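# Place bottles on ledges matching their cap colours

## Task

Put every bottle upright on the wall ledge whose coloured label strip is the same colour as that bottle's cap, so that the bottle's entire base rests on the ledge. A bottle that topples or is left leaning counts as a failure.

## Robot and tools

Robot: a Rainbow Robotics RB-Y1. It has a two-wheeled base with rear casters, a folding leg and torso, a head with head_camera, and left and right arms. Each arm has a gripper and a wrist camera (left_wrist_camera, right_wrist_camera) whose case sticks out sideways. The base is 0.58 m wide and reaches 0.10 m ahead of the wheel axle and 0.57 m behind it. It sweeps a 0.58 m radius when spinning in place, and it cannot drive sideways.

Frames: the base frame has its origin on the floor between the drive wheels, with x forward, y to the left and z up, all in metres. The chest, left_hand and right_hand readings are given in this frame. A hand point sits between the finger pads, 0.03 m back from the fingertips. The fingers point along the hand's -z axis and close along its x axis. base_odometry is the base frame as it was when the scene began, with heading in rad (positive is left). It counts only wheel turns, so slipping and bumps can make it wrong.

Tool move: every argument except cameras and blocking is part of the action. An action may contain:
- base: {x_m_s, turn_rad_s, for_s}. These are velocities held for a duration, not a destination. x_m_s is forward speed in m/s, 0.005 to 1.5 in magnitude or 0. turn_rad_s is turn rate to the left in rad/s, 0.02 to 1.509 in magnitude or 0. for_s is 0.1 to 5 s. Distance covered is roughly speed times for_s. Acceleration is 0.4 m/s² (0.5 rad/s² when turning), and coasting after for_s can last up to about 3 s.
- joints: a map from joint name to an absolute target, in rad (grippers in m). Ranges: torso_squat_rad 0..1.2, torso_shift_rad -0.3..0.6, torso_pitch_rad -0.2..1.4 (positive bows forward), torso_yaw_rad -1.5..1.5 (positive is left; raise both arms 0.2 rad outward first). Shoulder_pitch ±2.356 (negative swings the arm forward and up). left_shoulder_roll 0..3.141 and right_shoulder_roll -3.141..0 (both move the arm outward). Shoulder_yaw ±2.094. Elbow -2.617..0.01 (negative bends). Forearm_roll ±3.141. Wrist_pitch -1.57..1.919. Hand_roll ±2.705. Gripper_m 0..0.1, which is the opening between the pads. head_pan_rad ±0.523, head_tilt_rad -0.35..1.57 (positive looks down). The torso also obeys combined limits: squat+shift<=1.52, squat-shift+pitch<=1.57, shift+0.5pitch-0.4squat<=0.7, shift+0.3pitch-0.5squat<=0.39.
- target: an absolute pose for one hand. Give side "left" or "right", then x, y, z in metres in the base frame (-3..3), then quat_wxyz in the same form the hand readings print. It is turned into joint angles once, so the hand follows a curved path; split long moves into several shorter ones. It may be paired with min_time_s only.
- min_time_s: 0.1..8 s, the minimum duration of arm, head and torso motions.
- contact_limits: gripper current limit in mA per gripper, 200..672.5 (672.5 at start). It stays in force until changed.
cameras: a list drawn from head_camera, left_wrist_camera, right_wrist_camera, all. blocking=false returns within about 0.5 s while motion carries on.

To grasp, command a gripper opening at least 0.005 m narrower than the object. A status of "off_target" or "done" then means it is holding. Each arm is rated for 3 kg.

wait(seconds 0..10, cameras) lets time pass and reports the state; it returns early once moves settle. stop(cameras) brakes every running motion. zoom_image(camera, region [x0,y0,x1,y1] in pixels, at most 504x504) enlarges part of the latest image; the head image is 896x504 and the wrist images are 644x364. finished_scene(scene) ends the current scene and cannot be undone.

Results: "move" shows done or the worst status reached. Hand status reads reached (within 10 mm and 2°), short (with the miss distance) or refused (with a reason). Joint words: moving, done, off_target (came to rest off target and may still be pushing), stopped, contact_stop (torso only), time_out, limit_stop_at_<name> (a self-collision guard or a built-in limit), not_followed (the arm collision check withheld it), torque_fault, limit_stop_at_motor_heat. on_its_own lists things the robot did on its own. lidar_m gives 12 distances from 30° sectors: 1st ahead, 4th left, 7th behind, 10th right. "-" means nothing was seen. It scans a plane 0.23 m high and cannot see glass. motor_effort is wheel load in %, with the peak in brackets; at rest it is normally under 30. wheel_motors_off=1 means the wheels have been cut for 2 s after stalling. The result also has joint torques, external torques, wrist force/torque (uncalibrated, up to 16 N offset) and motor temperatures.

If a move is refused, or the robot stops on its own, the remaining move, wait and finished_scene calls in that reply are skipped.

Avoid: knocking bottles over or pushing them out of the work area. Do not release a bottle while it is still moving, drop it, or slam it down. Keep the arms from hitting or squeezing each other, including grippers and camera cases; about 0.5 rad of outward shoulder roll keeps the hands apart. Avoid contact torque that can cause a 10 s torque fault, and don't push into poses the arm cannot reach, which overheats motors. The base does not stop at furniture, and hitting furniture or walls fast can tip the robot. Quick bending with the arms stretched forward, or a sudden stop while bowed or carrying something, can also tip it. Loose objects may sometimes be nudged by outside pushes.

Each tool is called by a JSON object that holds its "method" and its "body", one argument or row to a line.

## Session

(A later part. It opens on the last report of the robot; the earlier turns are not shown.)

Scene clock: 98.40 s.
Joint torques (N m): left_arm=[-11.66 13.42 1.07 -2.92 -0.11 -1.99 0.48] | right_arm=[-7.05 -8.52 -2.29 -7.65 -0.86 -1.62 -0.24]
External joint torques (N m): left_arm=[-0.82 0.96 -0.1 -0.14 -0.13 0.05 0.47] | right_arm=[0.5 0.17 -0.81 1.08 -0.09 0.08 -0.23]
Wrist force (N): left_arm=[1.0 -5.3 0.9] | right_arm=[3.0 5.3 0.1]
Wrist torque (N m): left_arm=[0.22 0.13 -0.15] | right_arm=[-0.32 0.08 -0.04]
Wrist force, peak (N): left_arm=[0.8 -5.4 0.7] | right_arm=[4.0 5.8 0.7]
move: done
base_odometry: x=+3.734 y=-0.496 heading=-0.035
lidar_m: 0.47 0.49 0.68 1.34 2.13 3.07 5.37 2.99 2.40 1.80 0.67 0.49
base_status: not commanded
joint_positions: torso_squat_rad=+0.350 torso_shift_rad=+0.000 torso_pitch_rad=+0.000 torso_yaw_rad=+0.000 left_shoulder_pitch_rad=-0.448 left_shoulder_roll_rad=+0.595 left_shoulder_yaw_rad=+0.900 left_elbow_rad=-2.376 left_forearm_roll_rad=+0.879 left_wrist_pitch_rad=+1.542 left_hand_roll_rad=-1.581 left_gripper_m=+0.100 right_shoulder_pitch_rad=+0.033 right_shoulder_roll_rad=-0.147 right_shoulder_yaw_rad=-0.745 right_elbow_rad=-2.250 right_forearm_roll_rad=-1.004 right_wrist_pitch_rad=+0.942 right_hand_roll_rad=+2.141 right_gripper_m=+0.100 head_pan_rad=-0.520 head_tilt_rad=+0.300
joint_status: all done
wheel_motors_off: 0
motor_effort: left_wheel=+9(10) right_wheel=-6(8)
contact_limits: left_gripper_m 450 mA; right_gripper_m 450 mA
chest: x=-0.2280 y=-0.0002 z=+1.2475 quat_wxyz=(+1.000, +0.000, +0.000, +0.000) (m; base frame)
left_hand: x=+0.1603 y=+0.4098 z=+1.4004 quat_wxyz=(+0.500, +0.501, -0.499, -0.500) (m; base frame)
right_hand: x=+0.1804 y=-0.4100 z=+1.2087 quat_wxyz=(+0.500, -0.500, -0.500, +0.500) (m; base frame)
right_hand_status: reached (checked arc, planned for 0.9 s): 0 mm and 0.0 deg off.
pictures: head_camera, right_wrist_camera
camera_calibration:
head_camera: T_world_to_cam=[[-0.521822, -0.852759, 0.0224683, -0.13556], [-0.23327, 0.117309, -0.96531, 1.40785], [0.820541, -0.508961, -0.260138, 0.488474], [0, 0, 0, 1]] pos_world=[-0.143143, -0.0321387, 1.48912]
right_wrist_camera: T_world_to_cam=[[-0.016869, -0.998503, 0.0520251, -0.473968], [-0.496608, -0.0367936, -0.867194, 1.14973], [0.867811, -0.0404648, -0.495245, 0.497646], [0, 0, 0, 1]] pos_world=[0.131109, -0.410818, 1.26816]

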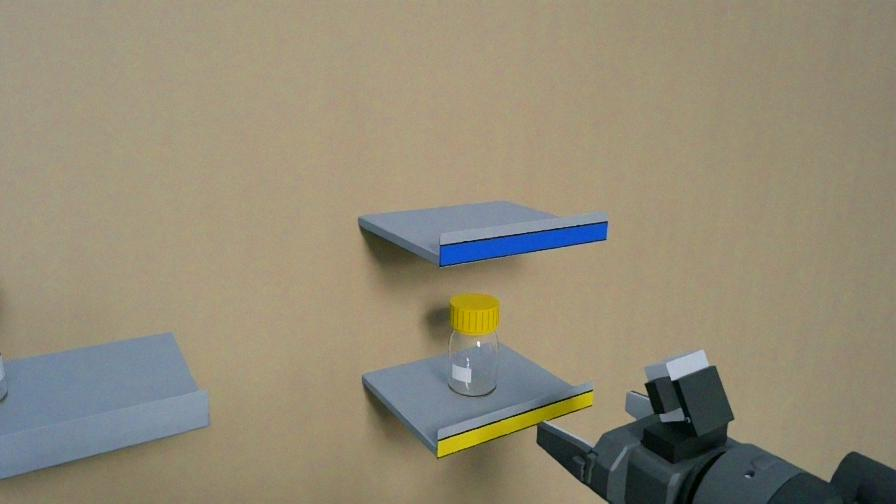

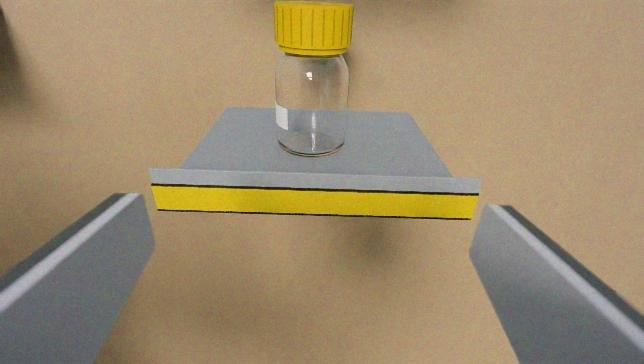

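{"method": "move", "body": {
  "target": {"side": "left", "x": 0.25, "y": 0.427, "z": 1.433, "quat_wxyz": [0.5, 0.5, -0.5, -0.5]},
  "min_time_s": 0.9,
  "cameras": ["left_wrist_camera"]
}}

Scene clock: 103.43 s.
Joint torques (N m): left_arm=[-15.46 15.41 -0.04 -4.05 0.11 -1.95 0.22] | right_arm=[-7.26 -8.25 -1.75 -7.89 -0.74 -1.61 -0.24]
External joint torques (N m): left_arm=[-0.25 2.04 -1.68 0.53 -0.09 0.08 0.21] | right_arm=[0.28 0.44 -0.27 0.84 0.02 0.08 -0.23]
Wrist force (N): left_arm=[0.6 -5.1 1.0] | right_arm=[3.1 5.1 -0.1]
Wrist torque (N m): left_arm=[0.20 0.08 -0.02] | right_arm=[-0.25 0.07 -0.04]
Wrist force, peak (N): left_arm=[0.9 -5.7 1.2] | right_arm=[3.5 5.8 0.5]
move: done
base_odometry: x=+3.734 y=-0.496 heading=-0.035
lidar_m: 0.47 0.49 0.69 1.34 2.13 3.07 5.37 2.98 2.40 1.81 0.67 0.49
base_status: not commanded
joint_positions: torso_squat_rad=+0.350 torso_shift_rad=+0.000 torso_pitch_rad=+0.000 torso_yaw_rad=+0.000 left_shoulder_pitch_rad=-0.664 left_shoulder_roll_rad=+0.670 left_shoulder_yaw_rad=+0.698 left_elbow_rad=-2.006 left_forearm_roll_rad=+0.730 left_wrist_pitch_rad=+1.382 left_hand_roll_rad=-1.663 left_gripper_m=+0.100 right_shoulder_pitch_rad=+0.033 right_shoulder_roll_rad=-0.147 right_shoulder_yaw_rad=-0.745 right_elbow_rad=-2.250 right_forearm_roll_rad=-1.004 right_wrist_pitch_rad=+0.942 right_hand_roll_rad=+2.141 right_gripper_m=+0.100 head_pan_rad=-0.520 head_tilt_rad=+0.300
joint_status: all done
wheel_motors_off: 0
motor_effort: left_wheel=+9(10) right_wheel=-7(8)
contact_limits: left_gripper_m 450 mA; right_gripper_m 450 mA
chest: x=-0.2280 y=-0.0002 z=+1.2475 quat_wxyz=(+1.000, +0.000, +0.000, +0.000) (m; base frame)
left_hand: x=+0.2493 y=+0.4268 z=+1.4330 quat_wxyz=(+0.500, +0.500, -0.500, -0.500) (m; base frame)
left_hand_status: reached (checked arc, planned for 0.9 s): 1 mm and 0.0 deg off.
right_hand: x=+0.1804 y=-0.4100 z=+1.2087 quat_wxyz=(+0.500, -0.500, -0.500, +0.500) (m; base frame)
pictures: left_wrist_camera
camera_calibration:
left_wrist_camera: T_world_to_cam=[[-0.0354399, -0.999359, -0.00506118, 0.441533], [-0.466313, 0.0210155, -0.88437, 1.40192], [0.88391, -0.0289819, -0.466759, 0.535169], [0, 0, 0, 1]] pos_world=[0.196338, 0.427298, 1.49184]

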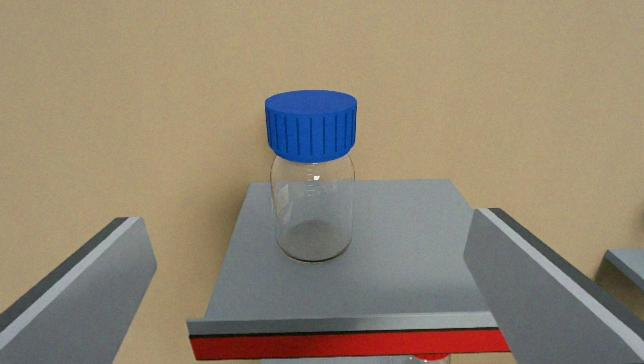

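{"method": "move", "body": {
  "target": {"side": "left", "x": 0.371, "y": 0.426, "z": 1.435, "quat_wxyz": [0.5, 0.5, -0.5, -0.5]},
  "min_time_s": 1.2,
  "cameras": ["left_wrist_camera"]
}}

{"method": "move", "body": {
  "joints": {"left_gripper_m": 0.044},
  "cameras": ["left_wrist_camera"]
}}

Scene clock: 105.60 s.
Joint torques (N m): left_arm=[-21.4 13.51 0.07 -7.14 0.21 -1.88 0.21] | right_arm=[-7.14 -8.59 -1.69 -7.85 -0.74 -1.45 -0.02]
External joint torques (N m): left_arm=[-0.69 0.41 -1.32 0.41 -0.28 0.09 0.2] | right_arm=[0.4 0.1 -0.22 0.89 0.03 0.24 -0.01]
Wrist force (N): left_arm=[1.0 -5.2 1.3] | right_arm=[3.6 4.6 0.6]
Wrist torque (N m): left_arm=[0.22 0.12 -0.04] | right_arm=[-0.22 0.10 -0.03]
Wrist force, peak (N): left_arm=[1.0 -5.7 1.3] | right_arm=[3.4 6.4 0.4]
move: done
base_odometry: x=+3.734 y=-0.496 heading=-0.035
lidar_m: 0.47 0.49 0.68 1.34 2.13 3.07 5.36 2.98 2.40 1.80 0.67 0.49
base_status: not commanded
joint_positions: torso_squat_rad=+0.350 torso_shift_rad=+0.000 torso_pitch_rad=+0.000 torso_yaw_rad=+0.000 left_shoulder_pitch_rad=-0.927 left_shoulder_roll_rad=+0.641 left_shoulder_yaw_rad=+0.523 left_elbow_rad=-1.477 left_forearm_roll_rad=+0.603 left_wrist_pitch_rad=+1.075 left_hand_roll_rad=-1.829 left_gripper_m=+0.100 right_shoulder_pitch_rad=+0.033 right_shoulder_roll_rad=-0.147 right_shoulder_yaw_rad=-0.745 right_elbow_rad=-2.250 right_forearm_roll_rad=-1.004 right_wrist_pitch_rad=+0.942 right_hand_roll_rad=+2.141 right_gripper_m=+0.100 head_pan_rad=-0.520 head_tilt_rad=+0.300
joint_status: all done
wheel_motors_off: 0
motor_effort: left_wheel=+9(10) right_wheel=-7(8)
contact_limits: left_gripper_m 450 mA; right_gripper_m 450 mA
chest: x=-0.2281 y=-0.0002 z=+1.2475 quat_wxyz=(+1.000, +0.000, +0.000, +0.000) (m; base frame)
left_hand: x=+0.3706 y=+0.4261 z=+1.4354 quat_wxyz=(+0.500, +0.500, -0.500, -0.500) (m; base frame)
left_hand_status: reached (checked arc, planned for 1.2 s): 1 mm and 0.1 deg off.
right_hand: x=+0.1804 y=-0.4100 z=+1.2087 quat_wxyz=(+0.500, -0.500, -0.500, +0.500) (m; base frame)
pictures: left_wrist_camera
camera_calibration:
left_wrist_camera: T_world_to_cam=[[-0.0353019, -0.999364, -0.0050313, 0.445057], [-0.466001, 0.0209144, -0.884537, 1.46072], [0.884079, -0.0288813, -0.466443, 0.428435], [0, 0, 0, 1]] pos_world=[0.31764, 0.426598, 1.49414]

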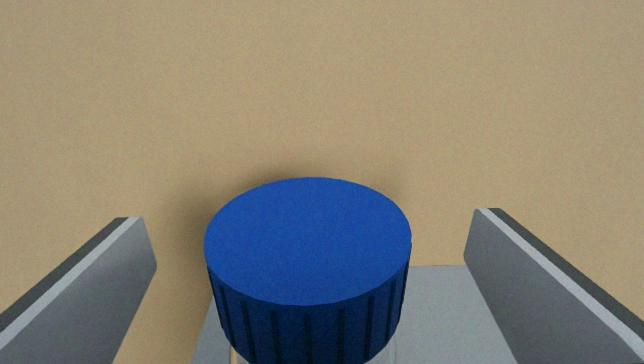

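Scene clock: 106.73 s.
Joint torques (N m): left_arm=[-21.06 13.45 -0.41 -7.09 0.21 -1.84 -0.09] | right_arm=[-7.02 -8.86 -1.75 -7.82 -0.7 -1.48 -0.3]
External joint torques (N m): left_arm=[-0.35 0.35 -1.8 0.46 -0.28 0.13 -0.11] | right_arm=[0.52 -0.17 -0.27 0.91 0.06 0.21 -0.29]
Wrist force (N): left_arm=[0.7 -4.8 0.9] | right_arm=[2.8 5.3 0.1]
Wrist torque (N m): left_arm=[0.21 0.12 -0.02] | right_arm=[-0.30 -0.02 -0.03]
Wrist force, peak (N): left_arm=[1.0 -5.4 1.2] | right_arm=[2.7 6.0 1.1]
move: off_target
base_odometry: x=+3.734 y=-0.496 heading=-0.035
lidar_m: 0.47 0.49 0.68 1.34 2.13 3.07 5.37 2.98 2.39 1.81 0.67 0.49
base_status: not commanded
joint_positions: torso_squat_rad=+0.350 torso_shift_rad=+0.000 torso_pitch_rad=+0.000 torso_yaw_rad=+0.000 left_shoulder_pitch_rad=-0.927 left_shoulder_roll_rad=+0.641 left_shoulder_yaw_rad=+0.523 left_elbow_rad=-1.477 left_forearm_roll_rad=+0.603 left_wrist_pitch_rad=+1.075 left_hand_roll_rad=-1.829 left_gripper_m=+0.053 right_shoulder_pitch_rad=+0.033 right_shoulder_roll_rad=-0.147 right_shoulder_yaw_rad=-0.745 right_elbow_rad=-2.250 right_forearm_roll_rad=-1.004 right_wrist_pitch_rad=+0.942 right_hand_roll_rad=+2.141 right_gripper_m=+0.100 head_pan_rad=-0.520 head_tilt_rad=+0.300
joint_status: left_gripper_m off_target (ended at +0.053, target +0.044)
wheel_motors_off: 0
motor_effort: left_wheel=+9(9) right_wheel=-6(8)
contact_limits: left_gripper_m 450 mA; right_gripper_m 450 mA
chest: x=-0.2281 y=-0.0002 z=+1.2475 quat_wxyz=(+1.000, +0.000, +0.000, +0.000) (m; base frame)
left_hand: x=+0.3706 y=+0.4261 z=+1.4354 quat_wxyz=(+0.500, +0.500, -0.500, -0.500) (m; base frame)
right_hand: x=+0.1804 y=-0.4100 z=+1.2087 quat_wxyz=(+0.500, -0.500, -0.500, +0.500) (m; base frame)
pictures: left_wrist_camera
camera_calibration:
left_wrist_camera: T_world_to_cam=[[-0.0353019, -0.999364, -0.0050313, 0.445057], [-0.466001, 0.0209144, -0.884537, 1.46072], [0.884079, -0.0288813, -0.466443, 0.428435], [0, 0, 0, 1]] pos_world=[0.31764, 0.426598, 1.49414]

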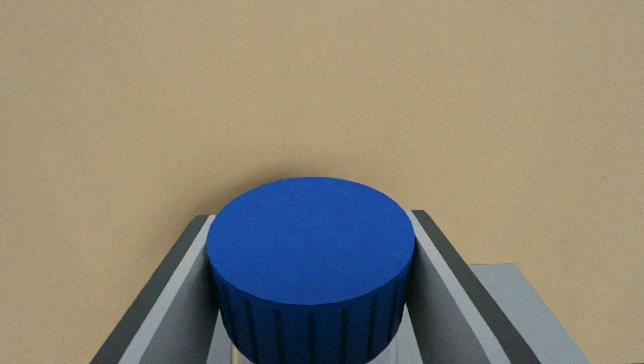

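{"method": "move", "body": {
  "target": {"side": "left", "x": 0.371, "y": 0.426, "z": 1.468, "quat_wxyz": [0.5, 0.5, -0.5, -0.5]},
  "min_time_s": 0.8,
  "cameras": []
}}

{"method": "move", "body": {
  "joints": {"right_shoulder_pitch_rad": -0.45, "right_shoulder_roll_rad": -0.596, "right_shoulder_yaw_rad": -0.898, "right_elbow_rad": -2.377, "right_forearm_roll_rad": -0.878, "right_wrist_pitch_rad": 1.543, "right_hand_roll_rad": 1.579, "head_pan_rad": 0.0},
  "min_time_s": 1.5,
  "blocking": false
}}

{"method": "move", "body": {
  "target": {"side": "left", "x": 0.22, "y": 0.40, "z": 1.478, "quat_wxyz": [0.5, 0.5, -0.5, -0.5]},
  "min_time_s": 1.2,
  "cameras": []
}}

{"method": "move", "body": {
  "target": {"side": "left", "x": 0.16, "y": 0.36, "z": 1.49, "quat_wxyz": [0.5964, 0.5964, -0.38, -0.38]},
  "min_time_s": 1.2,
  "cameras": ["head_camera", "left_wrist_camera"]
}}

Scene clock: 109.67 s.
Joint torques (N m): left_arm=[-23.2 14.92 -1.07 -7.13 0.15 -2.15 0.53] | right_arm=[-6.89 -8.73 -1.54 -8.18 -0.75 -1.35 -0.03]
External joint torques (N m): left_arm=[-2.2 2.19 -2.39 0.15 -0.32 -0.17 0.51] | right_arm=[0.66 -0.04 -0.06 0.55 0.02 0.34 -0.02]
Wrist force (N): left_arm=[1.1 -6.7 0.9] | right_arm=[2.8 4.4 0.9]
Wrist torque (N m): left_arm=[0.18 0.13 -0.18] | right_arm=[-0.20 0.06 -0.04]
Wrist force, peak (N): left_arm=[0.9 -7.7 0.7] | right_arm=[3.4 5.6 -0.7]
move: done
base_odometry: x=+3.734 y=-0.496 heading=-0.035
lidar_m: 0.47 0.49 0.68 1.35 2.13 3.07 5.37 2.99 2.40 1.81 0.67 0.49
base_status: not commanded
joint_positions: torso_squat_rad=+0.350 torso_shift_rad=+0.000 torso_pitch_rad=+0.000 torso_yaw_rad=+0.000 left_shoulder_pitch_rad=-1.020 left_shoulder_roll_rad=+0.688 left_shoulder_yaw_rad=+0.502 left_elbow_rad=-1.415 left_forearm_roll_rad=+0.591 left_wrist_pitch_rad=+1.112 left_hand_roll_rad=-1.812 left_gripper_m=+0.053 right_shoulder_pitch_rad=+0.033 right_shoulder_roll_rad=-0.147 right_shoulder_yaw_rad=-0.745 right_elbow_rad=-2.250 right_forearm_roll_rad=-1.004 right_wrist_pitch_rad=+0.942 right_hand_roll_rad=+2.141 right_gripper_m=+0.100 head_pan_rad=-0.520 head_tilt_rad=+0.300
joint_status: all done
wheel_motors_off: 0
motor_effort: left_wheel=+9(9) right_wheel=-6(8)
contact_limits: left_gripper_m 450 mA; right_gripper_m 450 mA
chest: x=-0.2281 y=-0.0002 z=+1.2475 quat_wxyz=(+1.000, +0.000, +0.000, +0.000) (m; base frame)
left_hand: x=+0.3708 y=+0.4260 z=+1.4680 quat_wxyz=(+0.500, +0.500, -0.500, -0.500) (m; base frame)
left_hand_status: reached (checked arc, planned for 0.8 s): 0 mm and 0.0 deg off.
right_hand: x=+0.1804 y=-0.4100 z=+1.2087 quat_wxyz=(+0.500, -0.500, -0.500, +0.500) (m; base frame)
pictures: none
No camera images: "cameras" was empty.

Scene clock: 110.17 s.
Joint torques (N m): left_arm=[-23.51 15.3 -0.69 -7.23 0.33 -2.28 0.46] | right_arm=[-11.06 -14.07 -2.43 -7.59 -0.4 -1.81 -0.61]
External joint torques (N m): left_arm=[-2.5 2.56 -2.01 0.06 -0.13 -0.31 0.45] | right_arm=[-3.28 -4.73 -0.96 0.33 0.35 -0.02 -0.61]
Wrist force (N): left_arm=[1.1 -6.5 1.1] | right_arm=[2.9 5.5 0.6]
Wrist torque (N m): left_arm=[0.13 0.12 -0.16] | right_arm=[-0.36 0.03 0.14]
Wrist force, peak (N): left_arm=[1.1 -6.8 0.9] | right_arm=[2.8 6.2 0.4]
move: moving
base_odometry: x=+3.734 y=-0.496 heading=-0.035
lidar_m: 0.47 0.49 0.69 1.34 2.13 3.07 5.37 2.99 2.40 1.80 0.67 0.49
base_status: not commanded
joint_positions: torso_squat_rad=+0.350 torso_shift_rad=+0.000 torso_pitch_rad=+0.000 torso_yaw_rad=+0.000 left_shoulder_pitch_rad=-1.020 left_shoulder_roll_rad=+0.688 left_shoulder_yaw_rad=+0.502 left_elbow_rad=-1.415 left_forearm_roll_rad=+0.591 left_wrist_pitch_rad=+1.112 left_hand_roll_rad=-1.812 left_gripper_m=+0.053 right_shoulder_pitch_rad=-0.080 right_shoulder_roll_rad=-0.259 right_shoulder_yaw_rad=-0.795 right_elbow_rad=-2.292 right_forearm_roll_rad=-0.962 right_wrist_pitch_rad=+1.117 right_hand_roll_rad=+1.974 right_gripper_m=+0.100 head_pan_rad=-0.398 head_tilt_rad=+0.300
joint_status: right_shoulder_pitch_rad moving; right_shoulder_roll_rad moving; right_shoulder_yaw_rad moving; right_elbow_rad moving; right_forearm_roll_rad moving; right_wrist_pitch_rad moving; right_hand_roll_rad moving; head_pan_rad moving
wheel_motors_off: 0
motor_effort: left_wheel=+9(9) right_wheel=-6(8)
contact_limits: left_gripper_m 450 mA; right_gripper_m 450 mA
chest: x=-0.2281 y=-0.0002 z=+1.2475 quat_wxyz=(+1.000, +0.000, +0.000, +0.000) (m; base frame)
left_hand: x=+0.3708 y=+0.4260 z=+1.4680 quat_wxyz=(+0.500, +0.500, -0.500, -0.500) (m; base frame)
right_hand: x=+0.1840 y=-0.4077 z=+1.2526 quat_wxyz=(+0.497, -0.482, -0.503, +0.517) (m; base frame)
pictures: none

Scene clock: 110.20 s.
Joint torques (N m): left_arm=[-23.2 14.95 -0.62 -7.37 0.61 -2.25 0.47] | right_arm=[-11.02 -13.52 -2.61 -7.78 -0.95 -1.45 -0.25]
External joint torques (N m): left_arm=[-2.19 2.22 -1.95 -0.08 0.16 -0.27 0.46] | right_arm=[-3.09 -3.99 -1.09 -0.03 -0.22 0.36 -0.25]
Wrist force (N): left_arm=[1.2 -6.3 0.8] | right_arm=[2.6 4.6 0.3]
Wrist torque (N m): left_arm=[0.12 0.15 -0.17] | right_arm=[-0.22 -0.03 0.10]
Wrist force, peak (N): left_arm=[1.2 -6.3 0.8] | right_arm=[2.6 4.6 0.3]
earlier move: moving
move: refused
base_odometry: x=+3.734 y=-0.496 heading=-0.035
lidar_m: 0.47 0.49 0.68 1.35 2.13 3.07 5.37 2.98 2.40 1.80 0.67 0.49
base_status: not commanded
joint_positions: torso_squat_rad=+0.350 torso_shift_rad=+0.000 torso_pitch_rad=+0.000 torso_yaw_rad=+0.000 left_shoulder_pitch_rad=-1.020 left_shoulder_roll_rad=+0.688 left_shoulder_yaw_rad=+0.502 left_elbow_rad=-1.415 left_forearm_roll_rad=+0.591 left_wrist_pitch_rad=+1.112 left_hand_roll_rad=-1.812 left_gripper_m=+0.053 right_shoulder_pitch_rad=-0.095 right_shoulder_roll_rad=-0.274 right_shoulder_yaw_rad=-0.798 right_elbow_rad=-2.295 right_forearm_roll_rad=-0.959 right_wrist_pitch_rad=+1.134 right_hand_roll_rad=+1.958 right_gripper_m=+0.100 head_pan_rad=-0.382 head_tilt_rad=+0.300
joint_status: right_shoulder_pitch_rad moving; right_shoulder_roll_rad moving; right_shoulder_yaw_rad moving; right_elbow_rad moving; right_forearm_roll_rad moving; right_wrist_pitch_rad moving; right_hand_roll_rad moving; head_pan_rad moving
wheel_motors_off: 0
motor_effort: left_wheel=+9(9) right_wheel=-6(6)
contact_limits: left_gripper_m 450 mA; right_gripper_m 450 mA
chest: x=-0.2281 y=-0.0002 z=+1.2475 quat_wxyz=(+1.000, +0.000, +0.000, +0.000) (m; base frame)
left_hand: x=+0.3708 y=+0.4260 z=+1.4680 quat_wxyz=(+0.500, +0.500, -0.500, -0.500) (m; base frame)
left_hand_status: refused: the robot was not at rest, so the target was not started. Send it again once the robot is at rest.
right_hand: x=+0.1847 y=-0.4070 z=+1.2588 quat_wxyz=(+0.495, -0.482, -0.503, +0.519) (m; base frame)
pictures: none
No camera images: "cameras" was empty.

not run: a stop that you did not command came earlier in this reply.

{"method": "move", "body": {
  "target": {"side": "left", "x": 0.22, "y": 0.40, "z": 1.478, "quat_wxyz": [0.5, 0.5, -0.5, -0.5]},
  "min_time_s": 1.2,
  "cameras": []
}}

{"method": "move", "body": {
  "target": {"side": "left", "x": 0.16, "y": 0.36, "z": 1.49, "quat_wxyz": [0.5964, 0.5964, -0.38, -0.38]},
  "min_time_s": 1.2,
  "cameras": ["head_camera", "left_wrist_camera"]
}}

Scene clock: 110.77 s.
Joint torques (N m): left_arm=[-23.16 15.23 -0.59 -7.23 0.28 -2.3 0.41] | right_arm=[-12.63 -16.67 -2.58 -3.79 0.25 -1.43 -0.48]
External joint torques (N m): left_arm=[-2.15 2.5 -1.91 0.05 -0.19 -0.32 0.4] | right_arm=[-0.72 -3.19 -1.16 -0.14 0.27 0.65 -0.47]
Wrist force (N): left_arm=[1.2 -6.8 1.0] | right_arm=[2.7 4.9 0.6]
Wrist torque (N m): left_arm=[0.19 0.14 -0.16] | right_arm=[-0.25 0.04 0.05]
Wrist force, peak (N): left_arm=[1.2 -6.9 1.0] | right_arm=[4.0 4.8 1.1]
earlier move: moving
move: refused
base_odometry: x=+3.734 y=-0.496 heading=-0.035
lidar_m: 0.47 0.50 0.69 1.34 2.13 3.07 5.37 2.98 2.40 1.81 0.68 0.49
base_status: not commanded
joint_positions: torso_squat_rad=+0.350 torso_shift_rad=+0.000 torso_pitch_rad=+0.000 torso_yaw_rad=+0.000 left_shoulder_pitch_rad=-1.020 left_shoulder_roll_rad=+0.688 left_shoulder_yaw_rad=+0.502 left_elbow_rad=-1.415 left_forearm_roll_rad=+0.591 left_wrist_pitch_rad=+1.112 left_hand_roll_rad=-1.812 left_gripper_m=+0.053 right_shoulder_pitch_rad=-0.386 right_shoulder_roll_rad=-0.532 right_shoulder_yaw_rad=-0.862 right_elbow_rad=-2.347 right_forearm_roll_rad=-0.909 right_wrist_pitch_rad=+1.436 right_hand_roll_rad=+1.684 right_gripper_m=+0.100 head_pan_rad=-0.069 head_tilt_rad=+0.300
joint_status: right_shoulder_pitch_rad moving; right_shoulder_roll_rad moving; right_shoulder_yaw_rad moving; right_elbow_rad moving; right_forearm_roll_rad moving; right_wrist_pitch_rad moving; right_hand_roll_rad moving; head_pan_rad moving
wheel_motors_off: 0
motor_effort: left_wheel=+9(9) right_wheel=-7(7)
contact_limits: left_gripper_m 450 mA; right_gripper_m 450 mA
chest: x=-0.2281 y=-0.0002 z=+1.2475 quat_wxyz=(+1.000, +0.000, +0.000, +0.000) (m; base frame)
left_hand: x=+0.3708 y=+0.4260 z=+1.4680 quat_wxyz=(+0.500, +0.500, -0.500, -0.500) (m; base frame)
left_hand_status: refused: the robot was not at rest, so the target was not started. Send it again once the robot is at rest.
right_hand: x=+0.1760 y=-0.4004 z=+1.3763 quat_wxyz=(+0.477, -0.496, -0.506, +0.520) (m; base frame)
pictures: none
No camera images: "cameras" was empty.

not run: a stop that you did not command came earlier in this reply.

{"method": "wait", "body": {
  "seconds": 1.0,
  "cameras": []
}}

{"method": "move", "body": {
  "target": {"side": "left", "x": 0.22, "y": 0.40, "z": 1.478, "quat_wxyz": [0.5, 0.5, -0.5, -0.5]},
  "min_time_s": 1.2,
  "cameras": []
}}

{"method": "move", "body": {
  "target": {"side": "left", "x": 0.16, "y": 0.36, "z": 1.49, "quat_wxyz": [0.5964, 0.5964, -0.38, -0.38]},
  "min_time_s": 1.2,
  "cameras": ["head_camera", "left_wrist_camera"]
}}

Scene clock: 111.47 s.
Joint torques (N m): left_arm=[-22.82 14.72 -0.22 -7.19 0.12 -2.22 0.49] | right_arm=[-11.77 -14.44 -1.55 -2.8 0.12 -1.86 0.17]
External joint torques (N m): left_arm=[-1.81 1.99 -1.54 0.09 -0.34 -0.24 0.47] | right_arm=[-0.8 -1.46 -0.56 0.16 0.13 0.15 0.17]
Wrist force (N): left_arm=[1.1 -6.8 1.1] | right_arm=[3.0 4.5 0.4]
Wrist torque (N m): left_arm=[0.19 0.11 -0.17] | right_arm=[-0.25 0.06 -0.03]
Wrist force, peak (N): left_arm=[1.0 -6.9 1.1] | right_arm=[3.0 5.1 1.3]
earlier move: done
base_odometry: x=+3.734 y=-0.496 heading=-0.035
lidar_m: 0.46 0.49 0.68 1.34 2.13 3.07 5.37 2.98 2.40 1.80 0.67 0.49
base_status: not commanded
joint_positions: torso_squat_rad=+0.350 torso_shift_rad=+0.000 torso_pitch_rad=+0.000 torso_yaw_rad=+0.000 left_shoulder_pitch_rad=-1.020 left_shoulder_roll_rad=+0.688 left_shoulder_yaw_rad=+0.502 left_elbow_rad=-1.415 left_forearm_roll_rad=+0.591 left_wrist_pitch_rad=+1.112 left_hand_roll_rad=-1.812 left_gripper_m=+0.053 right_shoulder_pitch_rad=-0.450 right_shoulder_roll_rad=-0.596 right_shoulder_yaw_rad=-0.898 right_elbow_rad=-2.377 right_forearm_roll_rad=-0.878 right_wrist_pitch_rad=+1.543 right_hand_roll_rad=+1.579 right_gripper_m=+0.100 head_pan_rad=+0.000 head_tilt_rad=+0.300
joint_status: all done
wheel_motors_off: 0
motor_effort: left_wheel=+9(9) right_wheel=-7(8)
contact_limits: left_gripper_m 450 mA; right_gripper_m 450 mA
chest: x=-0.2281 y=-0.0002 z=+1.2475 quat_wxyz=(+1.000, +0.000, +0.000, +0.000) (m; base frame)
left_hand: x=+0.3708 y=+0.4260 z=+1.4680 quat_wxyz=(+0.500, +0.500, -0.500, -0.500) (m; base frame)
right_hand: x=+0.1603 y=-0.4096 z=+1.4003 quat_wxyz=(+0.500, -0.501, -0.500, +0.499) (m; base frame)
wait: 0.10 of 1 s (the move ended)
pictures: none
No camera images: "cameras" was empty.

Scene clock: 113.07 s.
Joint torques (N m): left_arm=[-16.2 14.33 2.76 -3.5 -0.16 -2.77 0.23] | right_arm=[-11.55 -14.58 -1.55 -2.76 -0.16 -1.74 -0.14]
External joint torques (N m): left_arm=[-1.51 1.97 1.08 -0.89 -0.06 -0.74 0.22] | right_arm=[-0.58 -1.6 -0.56 0.2 -0.15 0.27 -0.13]
Wrist force (N): left_arm=[0.9 -6.5 0.8] | right_arm=[3.2 4.4 0.1]
Wrist torque (N m): left_arm=[0.16 0.11 -0.16] | right_arm=[-0.17 0.07 0.01]
Wrist force, peak (N): left_arm=[1.2 -7.5 1.3] | right_arm=[3.7 5.3 1.2]
move: done
base_odometry: x=+3.734 y=-0.496 heading=-0.035
lidar_m: 0.47 0.49 0.69 1.34 2.13 3.07 5.37 2.98 2.40 1.80 0.67 0.49
base_status: not commanded
joint_positions: torso_squat_rad=+0.350 torso_shift_rad=+0.000 torso_pitch_rad=+0.000 torso_yaw_rad=+0.000 left_shoulder_pitch_rad=-0.773 left_shoulder_roll_rad=+0.755 left_shoulder_yaw_rad=+0.664 left_elbow_rad=-2.095 left_forearm_roll_rad=+0.719 left_wrist_pitch_rad=+1.552 left_hand_roll_rad=-1.518 left_gripper_m=+0.053 right_shoulder_pitch_rad=-0.450 right_shoulder_roll_rad=-0.596 right_shoulder_yaw_rad=-0.898 right_elbow_rad=-2.377 right_forearm_roll_rad=-0.878 right_wrist_pitch_rad=+1.543 right_hand_roll_rad=+1.579 right_gripper_m=+0.100 head_pan_rad=+0.000 head_tilt_rad=+0.300
joint_status: all done
wheel_motors_off: 0
motor_effort: left_wheel=+9(10) right_wheel=-6(7)
contact_limits: left_gripper_m 450 mA; right_gripper_m 450 mA
chest: x=-0.2280 y=-0.0002 z=+1.2475 quat_wxyz=(+1.000, +0.000, +0.000, +0.000) (m; base frame)
left_hand: x=+0.2201 y=+0.3999 z=+1.4779 quat_wxyz=(+0.500, +0.500, -0.500, -0.500) (m; base frame)
left_hand_status: reached (checked arc, planned for 1.2 s): 0 mm and 0.0 deg off.
right_hand: x=+0.1603 y=-0.4096 z=+1.4003 quat_wxyz=(+0.500, -0.501, -0.500, +0.499) (m; base frame)
pictures: none
No camera images: "cameras" was empty.

Scene clock: 114.60 s.
Joint torques (N m): left_arm=[-14.04 11.83 4.8 1.68 -1.55 -1.84 0.18] | right_arm=[-11.43 -14.11 -1.17 -2.87 -0.16 -1.84 0.01]
External joint torques (N m): left_arm=[-1.64 2 -1.14 -0.45 -0.12 -0.42 0.17] | right_arm=[-0.46 -1.13 -0.18 0.09 -0.15 0.17 0.02]
Wrist force (N): left_arm=[1.2 -6.6 1.2] | right_arm=[3.0 4.7 0.2]
Wrist torque (N m): left_arm=[0.17 0.17 -0.14] | right_arm=[-0.24 0.00 -0.04]
Wrist force, peak (N): left_arm=[0.9 -7.4 0.7] | right_arm=[3.3 5.5 1.0]
move: done
base_odometry: x=+3.734 y=-0.496 heading=-0.035
lidar_m: 0.47 0.49 0.69 1.34 2.13 3.07 5.37 2.99 2.41 1.80 0.67 0.49
base_status: not commanded
joint_positions: torso_squat_rad=+0.350 torso_shift_rad=+0.000 torso_pitch_rad=+0.000 torso_yaw_rad=+0.000 left_shoulder_pitch_rad=-0.867 left_shoulder_roll_rad=+1.163 left_shoulder_yaw_rad=+0.141 left_elbow_rad=-2.427 left_forearm_roll_rad=+0.396 left_wrist_pitch_rad=+1.919 left_hand_roll_rad=-0.770 left_gripper_m=+0.053 right_shoulder_pitch_rad=-0.450 right_shoulder_roll_rad=-0.596 right_shoulder_yaw_rad=-0.898 right_elbow_rad=-2.377 right_forearm_roll_rad=-0.878 right_wrist_pitch_rad=+1.543 right_hand_roll_rad=+1.579 right_gripper_m=+0.100 head_pan_rad=+0.000 head_tilt_rad=+0.300
joint_status: all done
wheel_motors_off: 0
motor_effort: left_wheel=+9(10) right_wheel=-6(8)
contact_limits: left_gripper_m 450 mA; right_gripper_m 450 mA
chest: x=-0.2280 y=-0.0002 z=+1.2475 quat_wxyz=(+1.000, +0.000, +0.000, +0.000) (m; base frame)
left_hand: x=+0.1599 y=+0.3605 z=+1.4898 quat_wxyz=(+0.595, +0.597, -0.381, -0.380) (m; base frame)
left_hand_status: reached (checked arc, planned for 1.2 s): 1 mm and 0.2 deg off.
right_hand: x=+0.1603 y=-0.4096 z=+1.4003 quat_wxyz=(+0.500, -0.501, -0.500, +0.499) (m; base frame)
pictures: head_camera, left_wrist_camera
camera_calibration:
head_camera: T_world_to_cam=[[-0.0292225, -0.99932, 0.02247, -0.0340558], [-0.260343, -0.0140945, -0.965413, 1.40232], [0.965074, -0.0340617, -0.259754, 0.517941], [0, 0, 0, 1]] pos_world=[-0.135761, 0.00337437, 1.48912]
left_wrist_camera: T_world_to_cam=[[0.388246, -0.921544, -0.00470565, 0.276068], [-0.430395, -0.176805, -0.885155, 1.47852], [0.814877, 0.345683, -0.465272, 0.512433], [0, 0, 0, 1]] pos_world=[0.111598, 0.338681, 1.54844]

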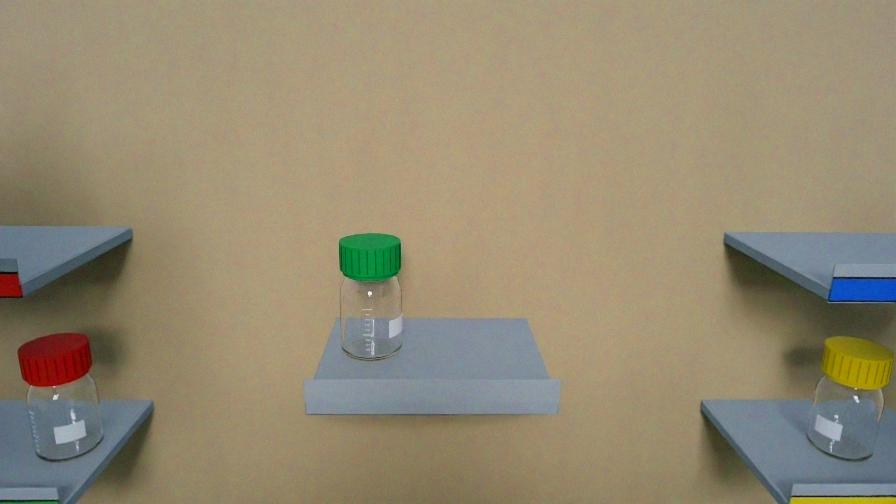

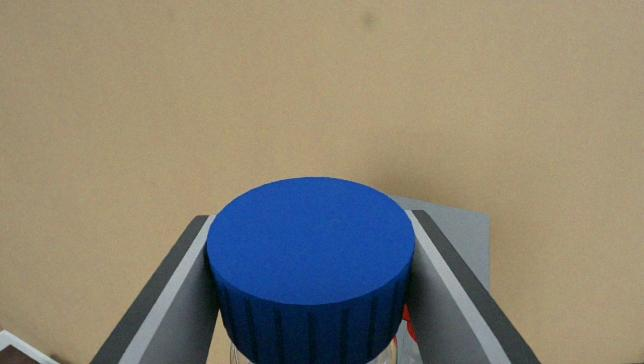

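{"method": "move", "body": {
  "joints": {"left_shoulder_pitch_rad": -0.773, "left_shoulder_roll_rad": 0.755, "left_shoulder_yaw_rad": 0.664, "left_elbow_rad": -2.095, "left_forearm_roll_rad": 0.719, "left_wrist_pitch_rad": 1.552, "left_hand_roll_rad": -1.518},
  "min_time_s": 1.2,
  "cameras": []
}}

{"method": "move", "body": {
  "target": {"side": "left", "x": 0.17, "y": 0.37, "z": 1.49, "quat_wxyz": [0.5, 0.5, -0.5, -0.5]},
  "min_time_s": 0.8,
  "cameras": ["head_camera"]
}}

Scene clock: 117.77 s.
Joint torques (N m): left_arm=[-16.23 13.5 2.71 -2.9 -0.31 -2.48 0.35] | right_arm=[-11.35 -14.24 -2.06 -2.85 -0.11 -1.9 0.11]
External joint torques (N m): left_arm=[-1.54 1.14 1.03 -0.29 -0.2 -0.45 0.33] | right_arm=[-0.38 -1.26 -1.07 0.11 -0.1 0.11 0.11]
Wrist force (N): left_arm=[0.6 -7.0 1.0] | right_arm=[3.5 4.0 0.4]
Wrist torque (N m): left_arm=[0.21 0.09 -0.03] | right_arm=[-0.14 0.06 -0.02]
Wrist force, peak (N): left_arm=[1.6 -7.1 0.4] | right_arm=[3.7 5.5 0.5]
move: done
base_odometry: x=+3.734 y=-0.496 heading=-0.035
lidar_m: 0.47 0.49 0.68 1.34 2.13 3.07 5.37 2.99 2.41 1.80 0.67 0.49
base_status: not commanded
joint_positions: torso_squat_rad=+0.350 torso_shift_rad=+0.000 torso_pitch_rad=+0.000 torso_yaw_rad=+0.000 left_shoulder_pitch_rad=-0.773 left_shoulder_roll_rad=+0.755 left_shoulder_yaw_rad=+0.664 left_elbow_rad=-2.095 left_forearm_roll_rad=+0.719 left_wrist_pitch_rad=+1.552 left_hand_roll_rad=-1.518 left_gripper_m=+0.053 right_shoulder_pitch_rad=-0.450 right_shoulder_roll_rad=-0.596 right_shoulder_yaw_rad=-0.898 right_elbow_rad=-2.377 right_forearm_roll_rad=-0.878 right_wrist_pitch_rad=+1.543 right_hand_roll_rad=+1.579 right_gripper_m=+0.100 head_pan_rad=+0.000 head_tilt_rad=+0.300
joint_status: all done
wheel_motors_off: 0
motor_effort: left_wheel=+9(10) right_wheel=-6(8)
contact_limits: left_gripper_m 450 mA; right_gripper_m 450 mA
chest: x=-0.2280 y=-0.0002 z=+1.2475 quat_wxyz=(+1.000, +0.000, +0.000, +0.000) (m; base frame)
left_hand: x=+0.2202 y=+0.3999 z=+1.4777 quat_wxyz=(+0.500, +0.500, -0.500, -0.500) (m; base frame)
right_hand: x=+0.1603 y=-0.4096 z=+1.4003 quat_wxyz=(+0.500, -0.501, -0.500, +0.499) (m; base frame)
pictures: none
No camera images: "cameras" was empty.

Scene clock: 118.90 s.
Joint torques (N m): left_arm=[-14.66 13.4 3.39 -0.93 -0.47 -2.39 0.33] | right_arm=[-11.2 -14.38 -2.26 -2.63 -0.05 -1.86 0.03]
External joint torques (N m): left_arm=[-1.66 2.1 1.77 -0.56 -0.03 -0.4 0.31] | right_arm=[-0.24 -1.39 -1.28 0.33 -0.04 0.15 0.04]
Wrist force (N): left_arm=[1.1 -6.5 0.8] | right_arm=[2.9 4.2 0.1]
Wrist torque (N m): left_arm=[0.15 0.14 -0.17] | right_arm=[-0.15 0.03 -0.03]
Wrist force, peak (N): left_arm=[0.7 -7.1 0.8] | right_arm=[3.1 5.5 0.6]
move: done
base_odometry: x=+3.734 y=-0.496 heading=-0.035
lidar_m: 0.47 0.49 0.68 1.34 2.12 3.06 5.37 2.98 2.40 1.80 0.67 0.49
base_status: not commanded
joint_positions: torso_squat_rad=+0.350 torso_shift_rad=+0.000 torso_pitch_rad=+0.000 torso_yaw_rad=+0.000 left_shoulder_pitch_rad=-0.793 left_shoulder_roll_rad=+0.809 left_shoulder_yaw_rad=+0.683 left_elbow_rad=-2.286 left_forearm_roll_rad=+0.771 left_wrist_pitch_rad=+1.730 left_hand_roll_rad=-1.360 left_gripper_m=+0.053 right_shoulder_pitch_rad=-0.450 right_shoulder_roll_rad=-0.596 right_shoulder_yaw_rad=-0.898 right_elbow_rad=-2.377 right_forearm_roll_rad=-0.878 right_wrist_pitch_rad=+1.543 right_hand_roll_rad=+1.579 right_gripper_m=+0.100 head_pan_rad=+0.000 head_tilt_rad=+0.300
joint_status: all done
wheel_motors_off: 0
motor_effort: left_wheel=+9(9) right_wheel=-6(7)
contact_limits: left_gripper_m 450 mA; right_gripper_m 450 mA
chest: x=-0.2280 y=-0.0002 z=+1.2475 quat_wxyz=(+1.000, +0.000, +0.000, +0.000) (m; base frame)
left_hand: x=+0.1708 y=+0.3701 z=+1.4897 quat_wxyz=(+0.500, +0.501, -0.500, -0.500) (m; base frame)
left_hand_status: reached (checked arc, planned for 0.8 s): 1 mm and 0.1 deg off.
right_hand: x=+0.1603 y=-0.4096 z=+1.4003 quat_wxyz=(+0.500, -0.501, -0.500, +0.499) (m; base frame)
pictures: head_camera
camera_calibration:
head_camera: T_world_to_cam=[[-0.0292225, -0.99932, 0.02247, -0.0340558], [-0.260343, -0.0140945, -0.965413, 1.40232], [0.965074, -0.0340617, -0.259754, 0.517941], [0, 0, 0, 1]] pos_world=[-0.135761, 0.00337437, 1.48912]

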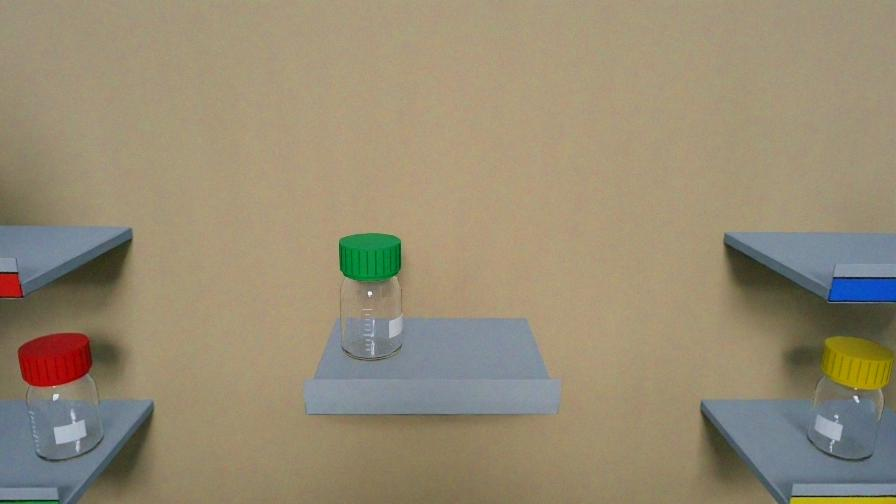

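{"method": "move", "body": {
  "joints": {"torso_yaw_rad": -1.1, "head_pan_rad": 0.3},
  "min_time_s": 2.4,
  "cameras": ["head_camera", "left_wrist_camera"]
}}

Scene clock: 122.97 s.
Joint torques (N m): left_arm=[-14.69 13.08 2.69 -0.95 -0.69 -2.52 0.41] | right_arm=[-11.04 -14.37 -1.26 -2.66 -0.04 -1.76 -0.02]
External joint torques (N m): left_arm=[-1.68 1.79 1.08 -0.56 -0.25 -0.52 0.4] | right_arm=[-0.08 -1.37 -0.26 0.29 -0.03 0.25 -0.02]
Wrist force (N): left_arm=[0.7 -6.6 0.8] | right_arm=[3.2 4.7 0.9]
Wrist torque (N m): left_arm=[0.16 0.07 -0.15] | right_arm=[-0.24 0.08 -0.04]
Wrist force, peak (N): left_arm=[0.9 -6.9 0.8] | right_arm=[3.6 5.3 1.6]
move: done
base_odometry: x=+3.734 y=-0.496 heading=-0.035
lidar_m: 0.47 0.50 0.68 1.34 2.13 3.07 5.37 2.98 2.40 1.80 0.67 0.49
base_status: not commanded
joint_positions: torso_squat_rad=+0.350 torso_shift_rad=+0.000 torso_pitch_rad=+0.000 torso_yaw_rad=-1.100 left_shoulder_pitch_rad=-0.793 left_shoulder_roll_rad=+0.809 left_shoulder_yaw_rad=+0.683 left_elbow_rad=-2.286 left_forearm_roll_rad=+0.771 left_wrist_pitch_rad=+1.730 left_hand_roll_rad=-1.360 left_gripper_m=+0.053 right_shoulder_pitch_rad=-0.450 right_shoulder_roll_rad=-0.596 right_shoulder_yaw_rad=-0.898 right_elbow_rad=-2.377 right_forearm_roll_rad=-0.878 right_wrist_pitch_rad=+1.543 right_hand_roll_rad=+1.579 right_gripper_m=+0.100 head_pan_rad=+0.300 head_tilt_rad=+0.300
joint_status: all done
wheel_motors_off: 0
motor_effort: left_wheel=+9(10) right_wheel=-6(8)
contact_limits: left_gripper_m 450 mA; right_gripper_m 450 mA
chest: x=-0.2280 y=-0.0002 z=+1.2475 quat_wxyz=(+0.853, +0.000, +0.000, -0.523) (m; base frame)
left_hand: x=+0.2830 y=-0.1877 z=+1.4894 quat_wxyz=(+0.165, +0.165, -0.688, -0.688) (m; base frame)
right_hand: x=-0.4167 y=-0.5321 z=+1.4002 quat_wxyz=(+0.688, -0.688, -0.164, +0.165) (m; base frame)
pictures: head_camera, left_wrist_camera
camera_calibration:
head_camera: T_world_to_cam=[[-0.737253, -0.67524, 0.022558, -0.202055], [-0.191882, 0.177257, -0.965278, 1.41741], [0.647796, -0.715983, -0.260249, 0.446753], [0, 0, 0, 1]] pos_world=[-0.166394, -0.0678142, 1.48902]
left_wrist_camera: T_world_to_cam=[[-0.906824, -0.421466, -0.00595965, 0.185401], [-0.192165, 0.425963, -0.884097, 1.47845], [0.375156, -0.800576, -0.467265, 0.513723], [0, 0, 0, 1]] pos_world=[0.259506, -0.14035, 1.54824]

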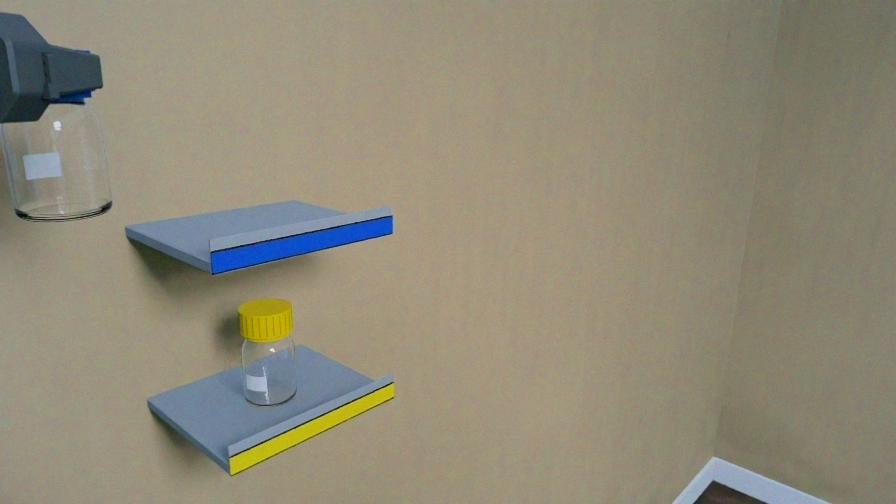

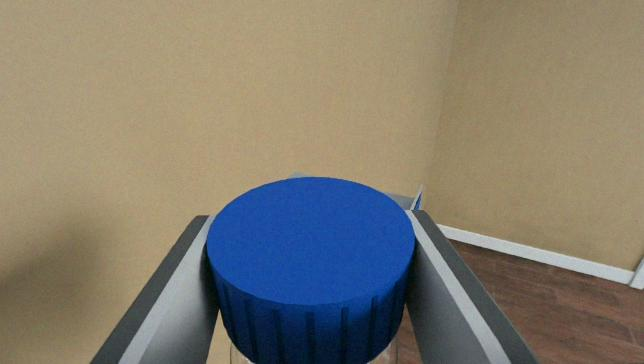

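{"method": "move", "body": {
  "target": {"side": "left", "x": 0.34, "y": -0.305, "z": 1.487, "quat_wxyz": [0.1649, 0.1649, -0.6876, -0.6876]},
  "min_time_s": 1.2,
  "cameras": []
}}

{"method": "move", "body": {
  "target": {"side": "left", "x": 0.385, "y": -0.400, "z": 1.485, "quat_wxyz": [0.1649, 0.1649, -0.6876, -0.6876]},
  "min_time_s": 1.0,
  "cameras": ["head_camera", "left_wrist_camera"]
}}

Scene clock: 126.20 s.
Joint torques (N m): left_arm=[-20.16 12.35 1.12 -4.27 -0.23 -2.41 0.14] | right_arm=[-11.2 -14.4 -1.51 -2.41 -0.05 -1.78 -0.06]
External joint torques (N m): left_arm=[-1.83 0.96 -1.49 0.03 -0.13 -0.38 0.13] | right_arm=[-0.23 -1.4 -0.52 0.54 -0.04 0.23 -0.05]
Wrist force (N): left_arm=[1.2 -6.9 0.8] | right_arm=[3.0 4.6 0.5]
Wrist torque (N m): left_arm=[0.20 0.13 -0.04] | right_arm=[-0.22 0.01 0.01]
Wrist force, peak (N): left_arm=[1.0 -7.1 1.6] | right_arm=[3.2 5.8 1.5]
move: done
base_odometry: x=+3.734 y=-0.496 heading=-0.035
lidar_m: 0.47 0.49 0.68 1.34 2.13 3.07 5.37 2.98 2.41 1.80 0.67 0.49
base_status: not commanded
joint_positions: torso_squat_rad=+0.350 torso_shift_rad=+0.000 torso_pitch_rad=+0.000 torso_yaw_rad=-1.100 left_shoulder_pitch_rad=-0.924 left_shoulder_roll_rad=+0.702 left_shoulder_yaw_rad=+0.435 left_elbow_rad=-1.854 left_forearm_roll_rad=+0.540 left_wrist_pitch_rad=+1.364 left_hand_roll_rad=-1.514 left_gripper_m=+0.053 right_shoulder_pitch_rad=-0.450 right_shoulder_roll_rad=-0.596 right_shoulder_yaw_rad=-0.898 right_elbow_rad=-2.377 right_forearm_roll_rad=-0.878 right_wrist_pitch_rad=+1.543 right_hand_roll_rad=+1.579 right_gripper_m=+0.100 head_pan_rad=+0.300 head_tilt_rad=+0.300
joint_status: all done
wheel_motors_off: 0
motor_effort: left_wheel=+9(9) right_wheel=-7(8)
contact_limits: left_gripper_m 450 mA; right_gripper_m 450 mA
chest: x=-0.2280 y=-0.0002 z=+1.2475 quat_wxyz=(+0.853, +0.000, +0.000, -0.523) (m; base frame)
left_hand: x=+0.3400 y=-0.3047 z=+1.4870 quat_wxyz=(+0.165, +0.165, -0.688, -0.688) (m; base frame)
left_hand_status: reached (checked arc, planned for 1.2 s): 0 mm and 0.0 deg off.
right_hand: x=-0.4167 y=-0.5321 z=+1.4002 quat_wxyz=(+0.688, -0.688, -0.164, +0.165) (m; base frame)
pictures: none
No camera images: "cameras" was empty.

Scene clock: 127.53 s.
Joint torques (N m): left_arm=[-24.02 12.62 0.74 -7.59 -0.01 -2.37 0.02] | right_arm=[-11.04 -14.8 -1.74 -2.86 -0.16 -1.93 -0.08]
External joint torques (N m): left_arm=[-1.27 1.37 -1.44 -0.2 -0.21 -0.34 0.01] | right_arm=[-0.08 -1.8 -0.74 0.09 -0.15 0.08 -0.08]
Wrist force (N): left_arm=[1.0 -6.8 1.1] | right_arm=[2.9 4.8 0.2]
Wrist torque (N m): left_arm=[0.19 0.15 -0.04] | right_arm=[-0.28 0.02 -0.01]
Wrist force, peak (N): left_arm=[0.8 -7.7 1.5] | right_arm=[4.1 5.2 0.1]
move: done
base_odometry: x=+3.734 y=-0.496 heading=-0.035
lidar_m: 0.47 0.49 0.69 1.35 2.12 3.07 5.37 2.99 2.40 1.81 0.67 0.49
base_status: not commanded
joint_positions: torso_squat_rad=+0.350 torso_shift_rad=+0.000 torso_pitch_rad=+0.000 torso_yaw_rad=-1.100 left_shoulder_pitch_rad=-1.140 left_shoulder_roll_rad=+0.643 left_shoulder_yaw_rad=+0.328 left_elbow_rad=-1.333 left_forearm_roll_rad=+0.461 left_wrist_pitch_rad=+1.038 left_hand_roll_rad=-1.662 left_gripper_m=+0.053 right_shoulder_pitch_rad=-0.450 right_shoulder_roll_rad=-0.596 right_shoulder_yaw_rad=-0.898 right_elbow_rad=-2.377 right_forearm_roll_rad=-0.878 right_wrist_pitch_rad=+1.543 right_hand_roll_rad=+1.579 right_gripper_m=+0.100 head_pan_rad=+0.300 head_tilt_rad=+0.300
joint_status: all done
wheel_motors_off: 0
motor_effort: left_wheel=+9(9) right_wheel=-6(8)
contact_limits: left_gripper_m 450 mA; right_gripper_m 450 mA
chest: x=-0.2280 y=-0.0002 z=+1.2475 quat_wxyz=(+0.853, +0.000, +0.000, -0.523) (m; base frame)
left_hand: x=+0.3849 y=-0.3997 z=+1.4851 quat_wxyz=(+0.165, +0.165, -0.688, -0.687) (m; base frame)
left_hand_status: reached (checked arc, planned for 1.0 s): 0 mm and 0.0 deg off.
right_hand: x=-0.4166 y=-0.5321 z=+1.4002 quat_wxyz=(+0.688, -0.688, -0.164, +0.165) (m; base frame)
pictures: head_camera, left_wrist_camera
camera_calibration:
head_camera: T_world_to_cam=[[-0.73719, -0.675307, 0.0226097, -0.202126], [-0.191924, 0.177193, -0.965281, 1.41741], [0.647855, -0.715935, -0.260233, 0.446741], [0, 0, 0, 1]] pos_world=[-0.166394, -0.0678139, 1.48902]
left_wrist_camera: T_world_to_cam=[[-0.90682, -0.42149, -0.00477183, 0.186622], [-0.192962, 0.425161, -0.88431, 1.58474], [0.374757, -0.800989, -0.466876, 0.303193], [0, 0, 0, 1]] pos_world=[0.361402, -0.352254, 1.54384]

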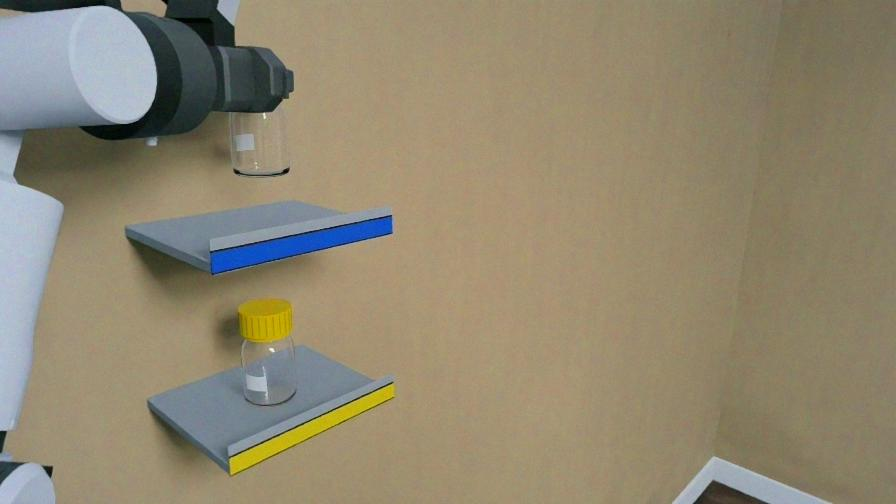

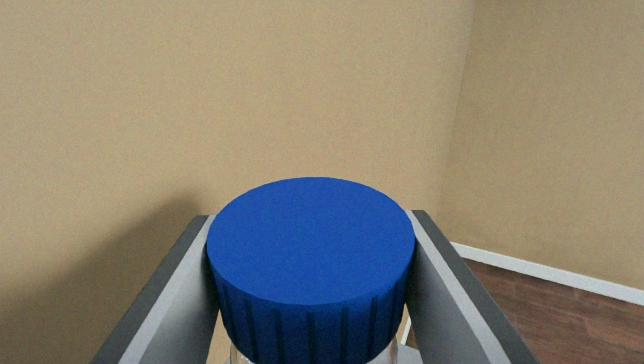

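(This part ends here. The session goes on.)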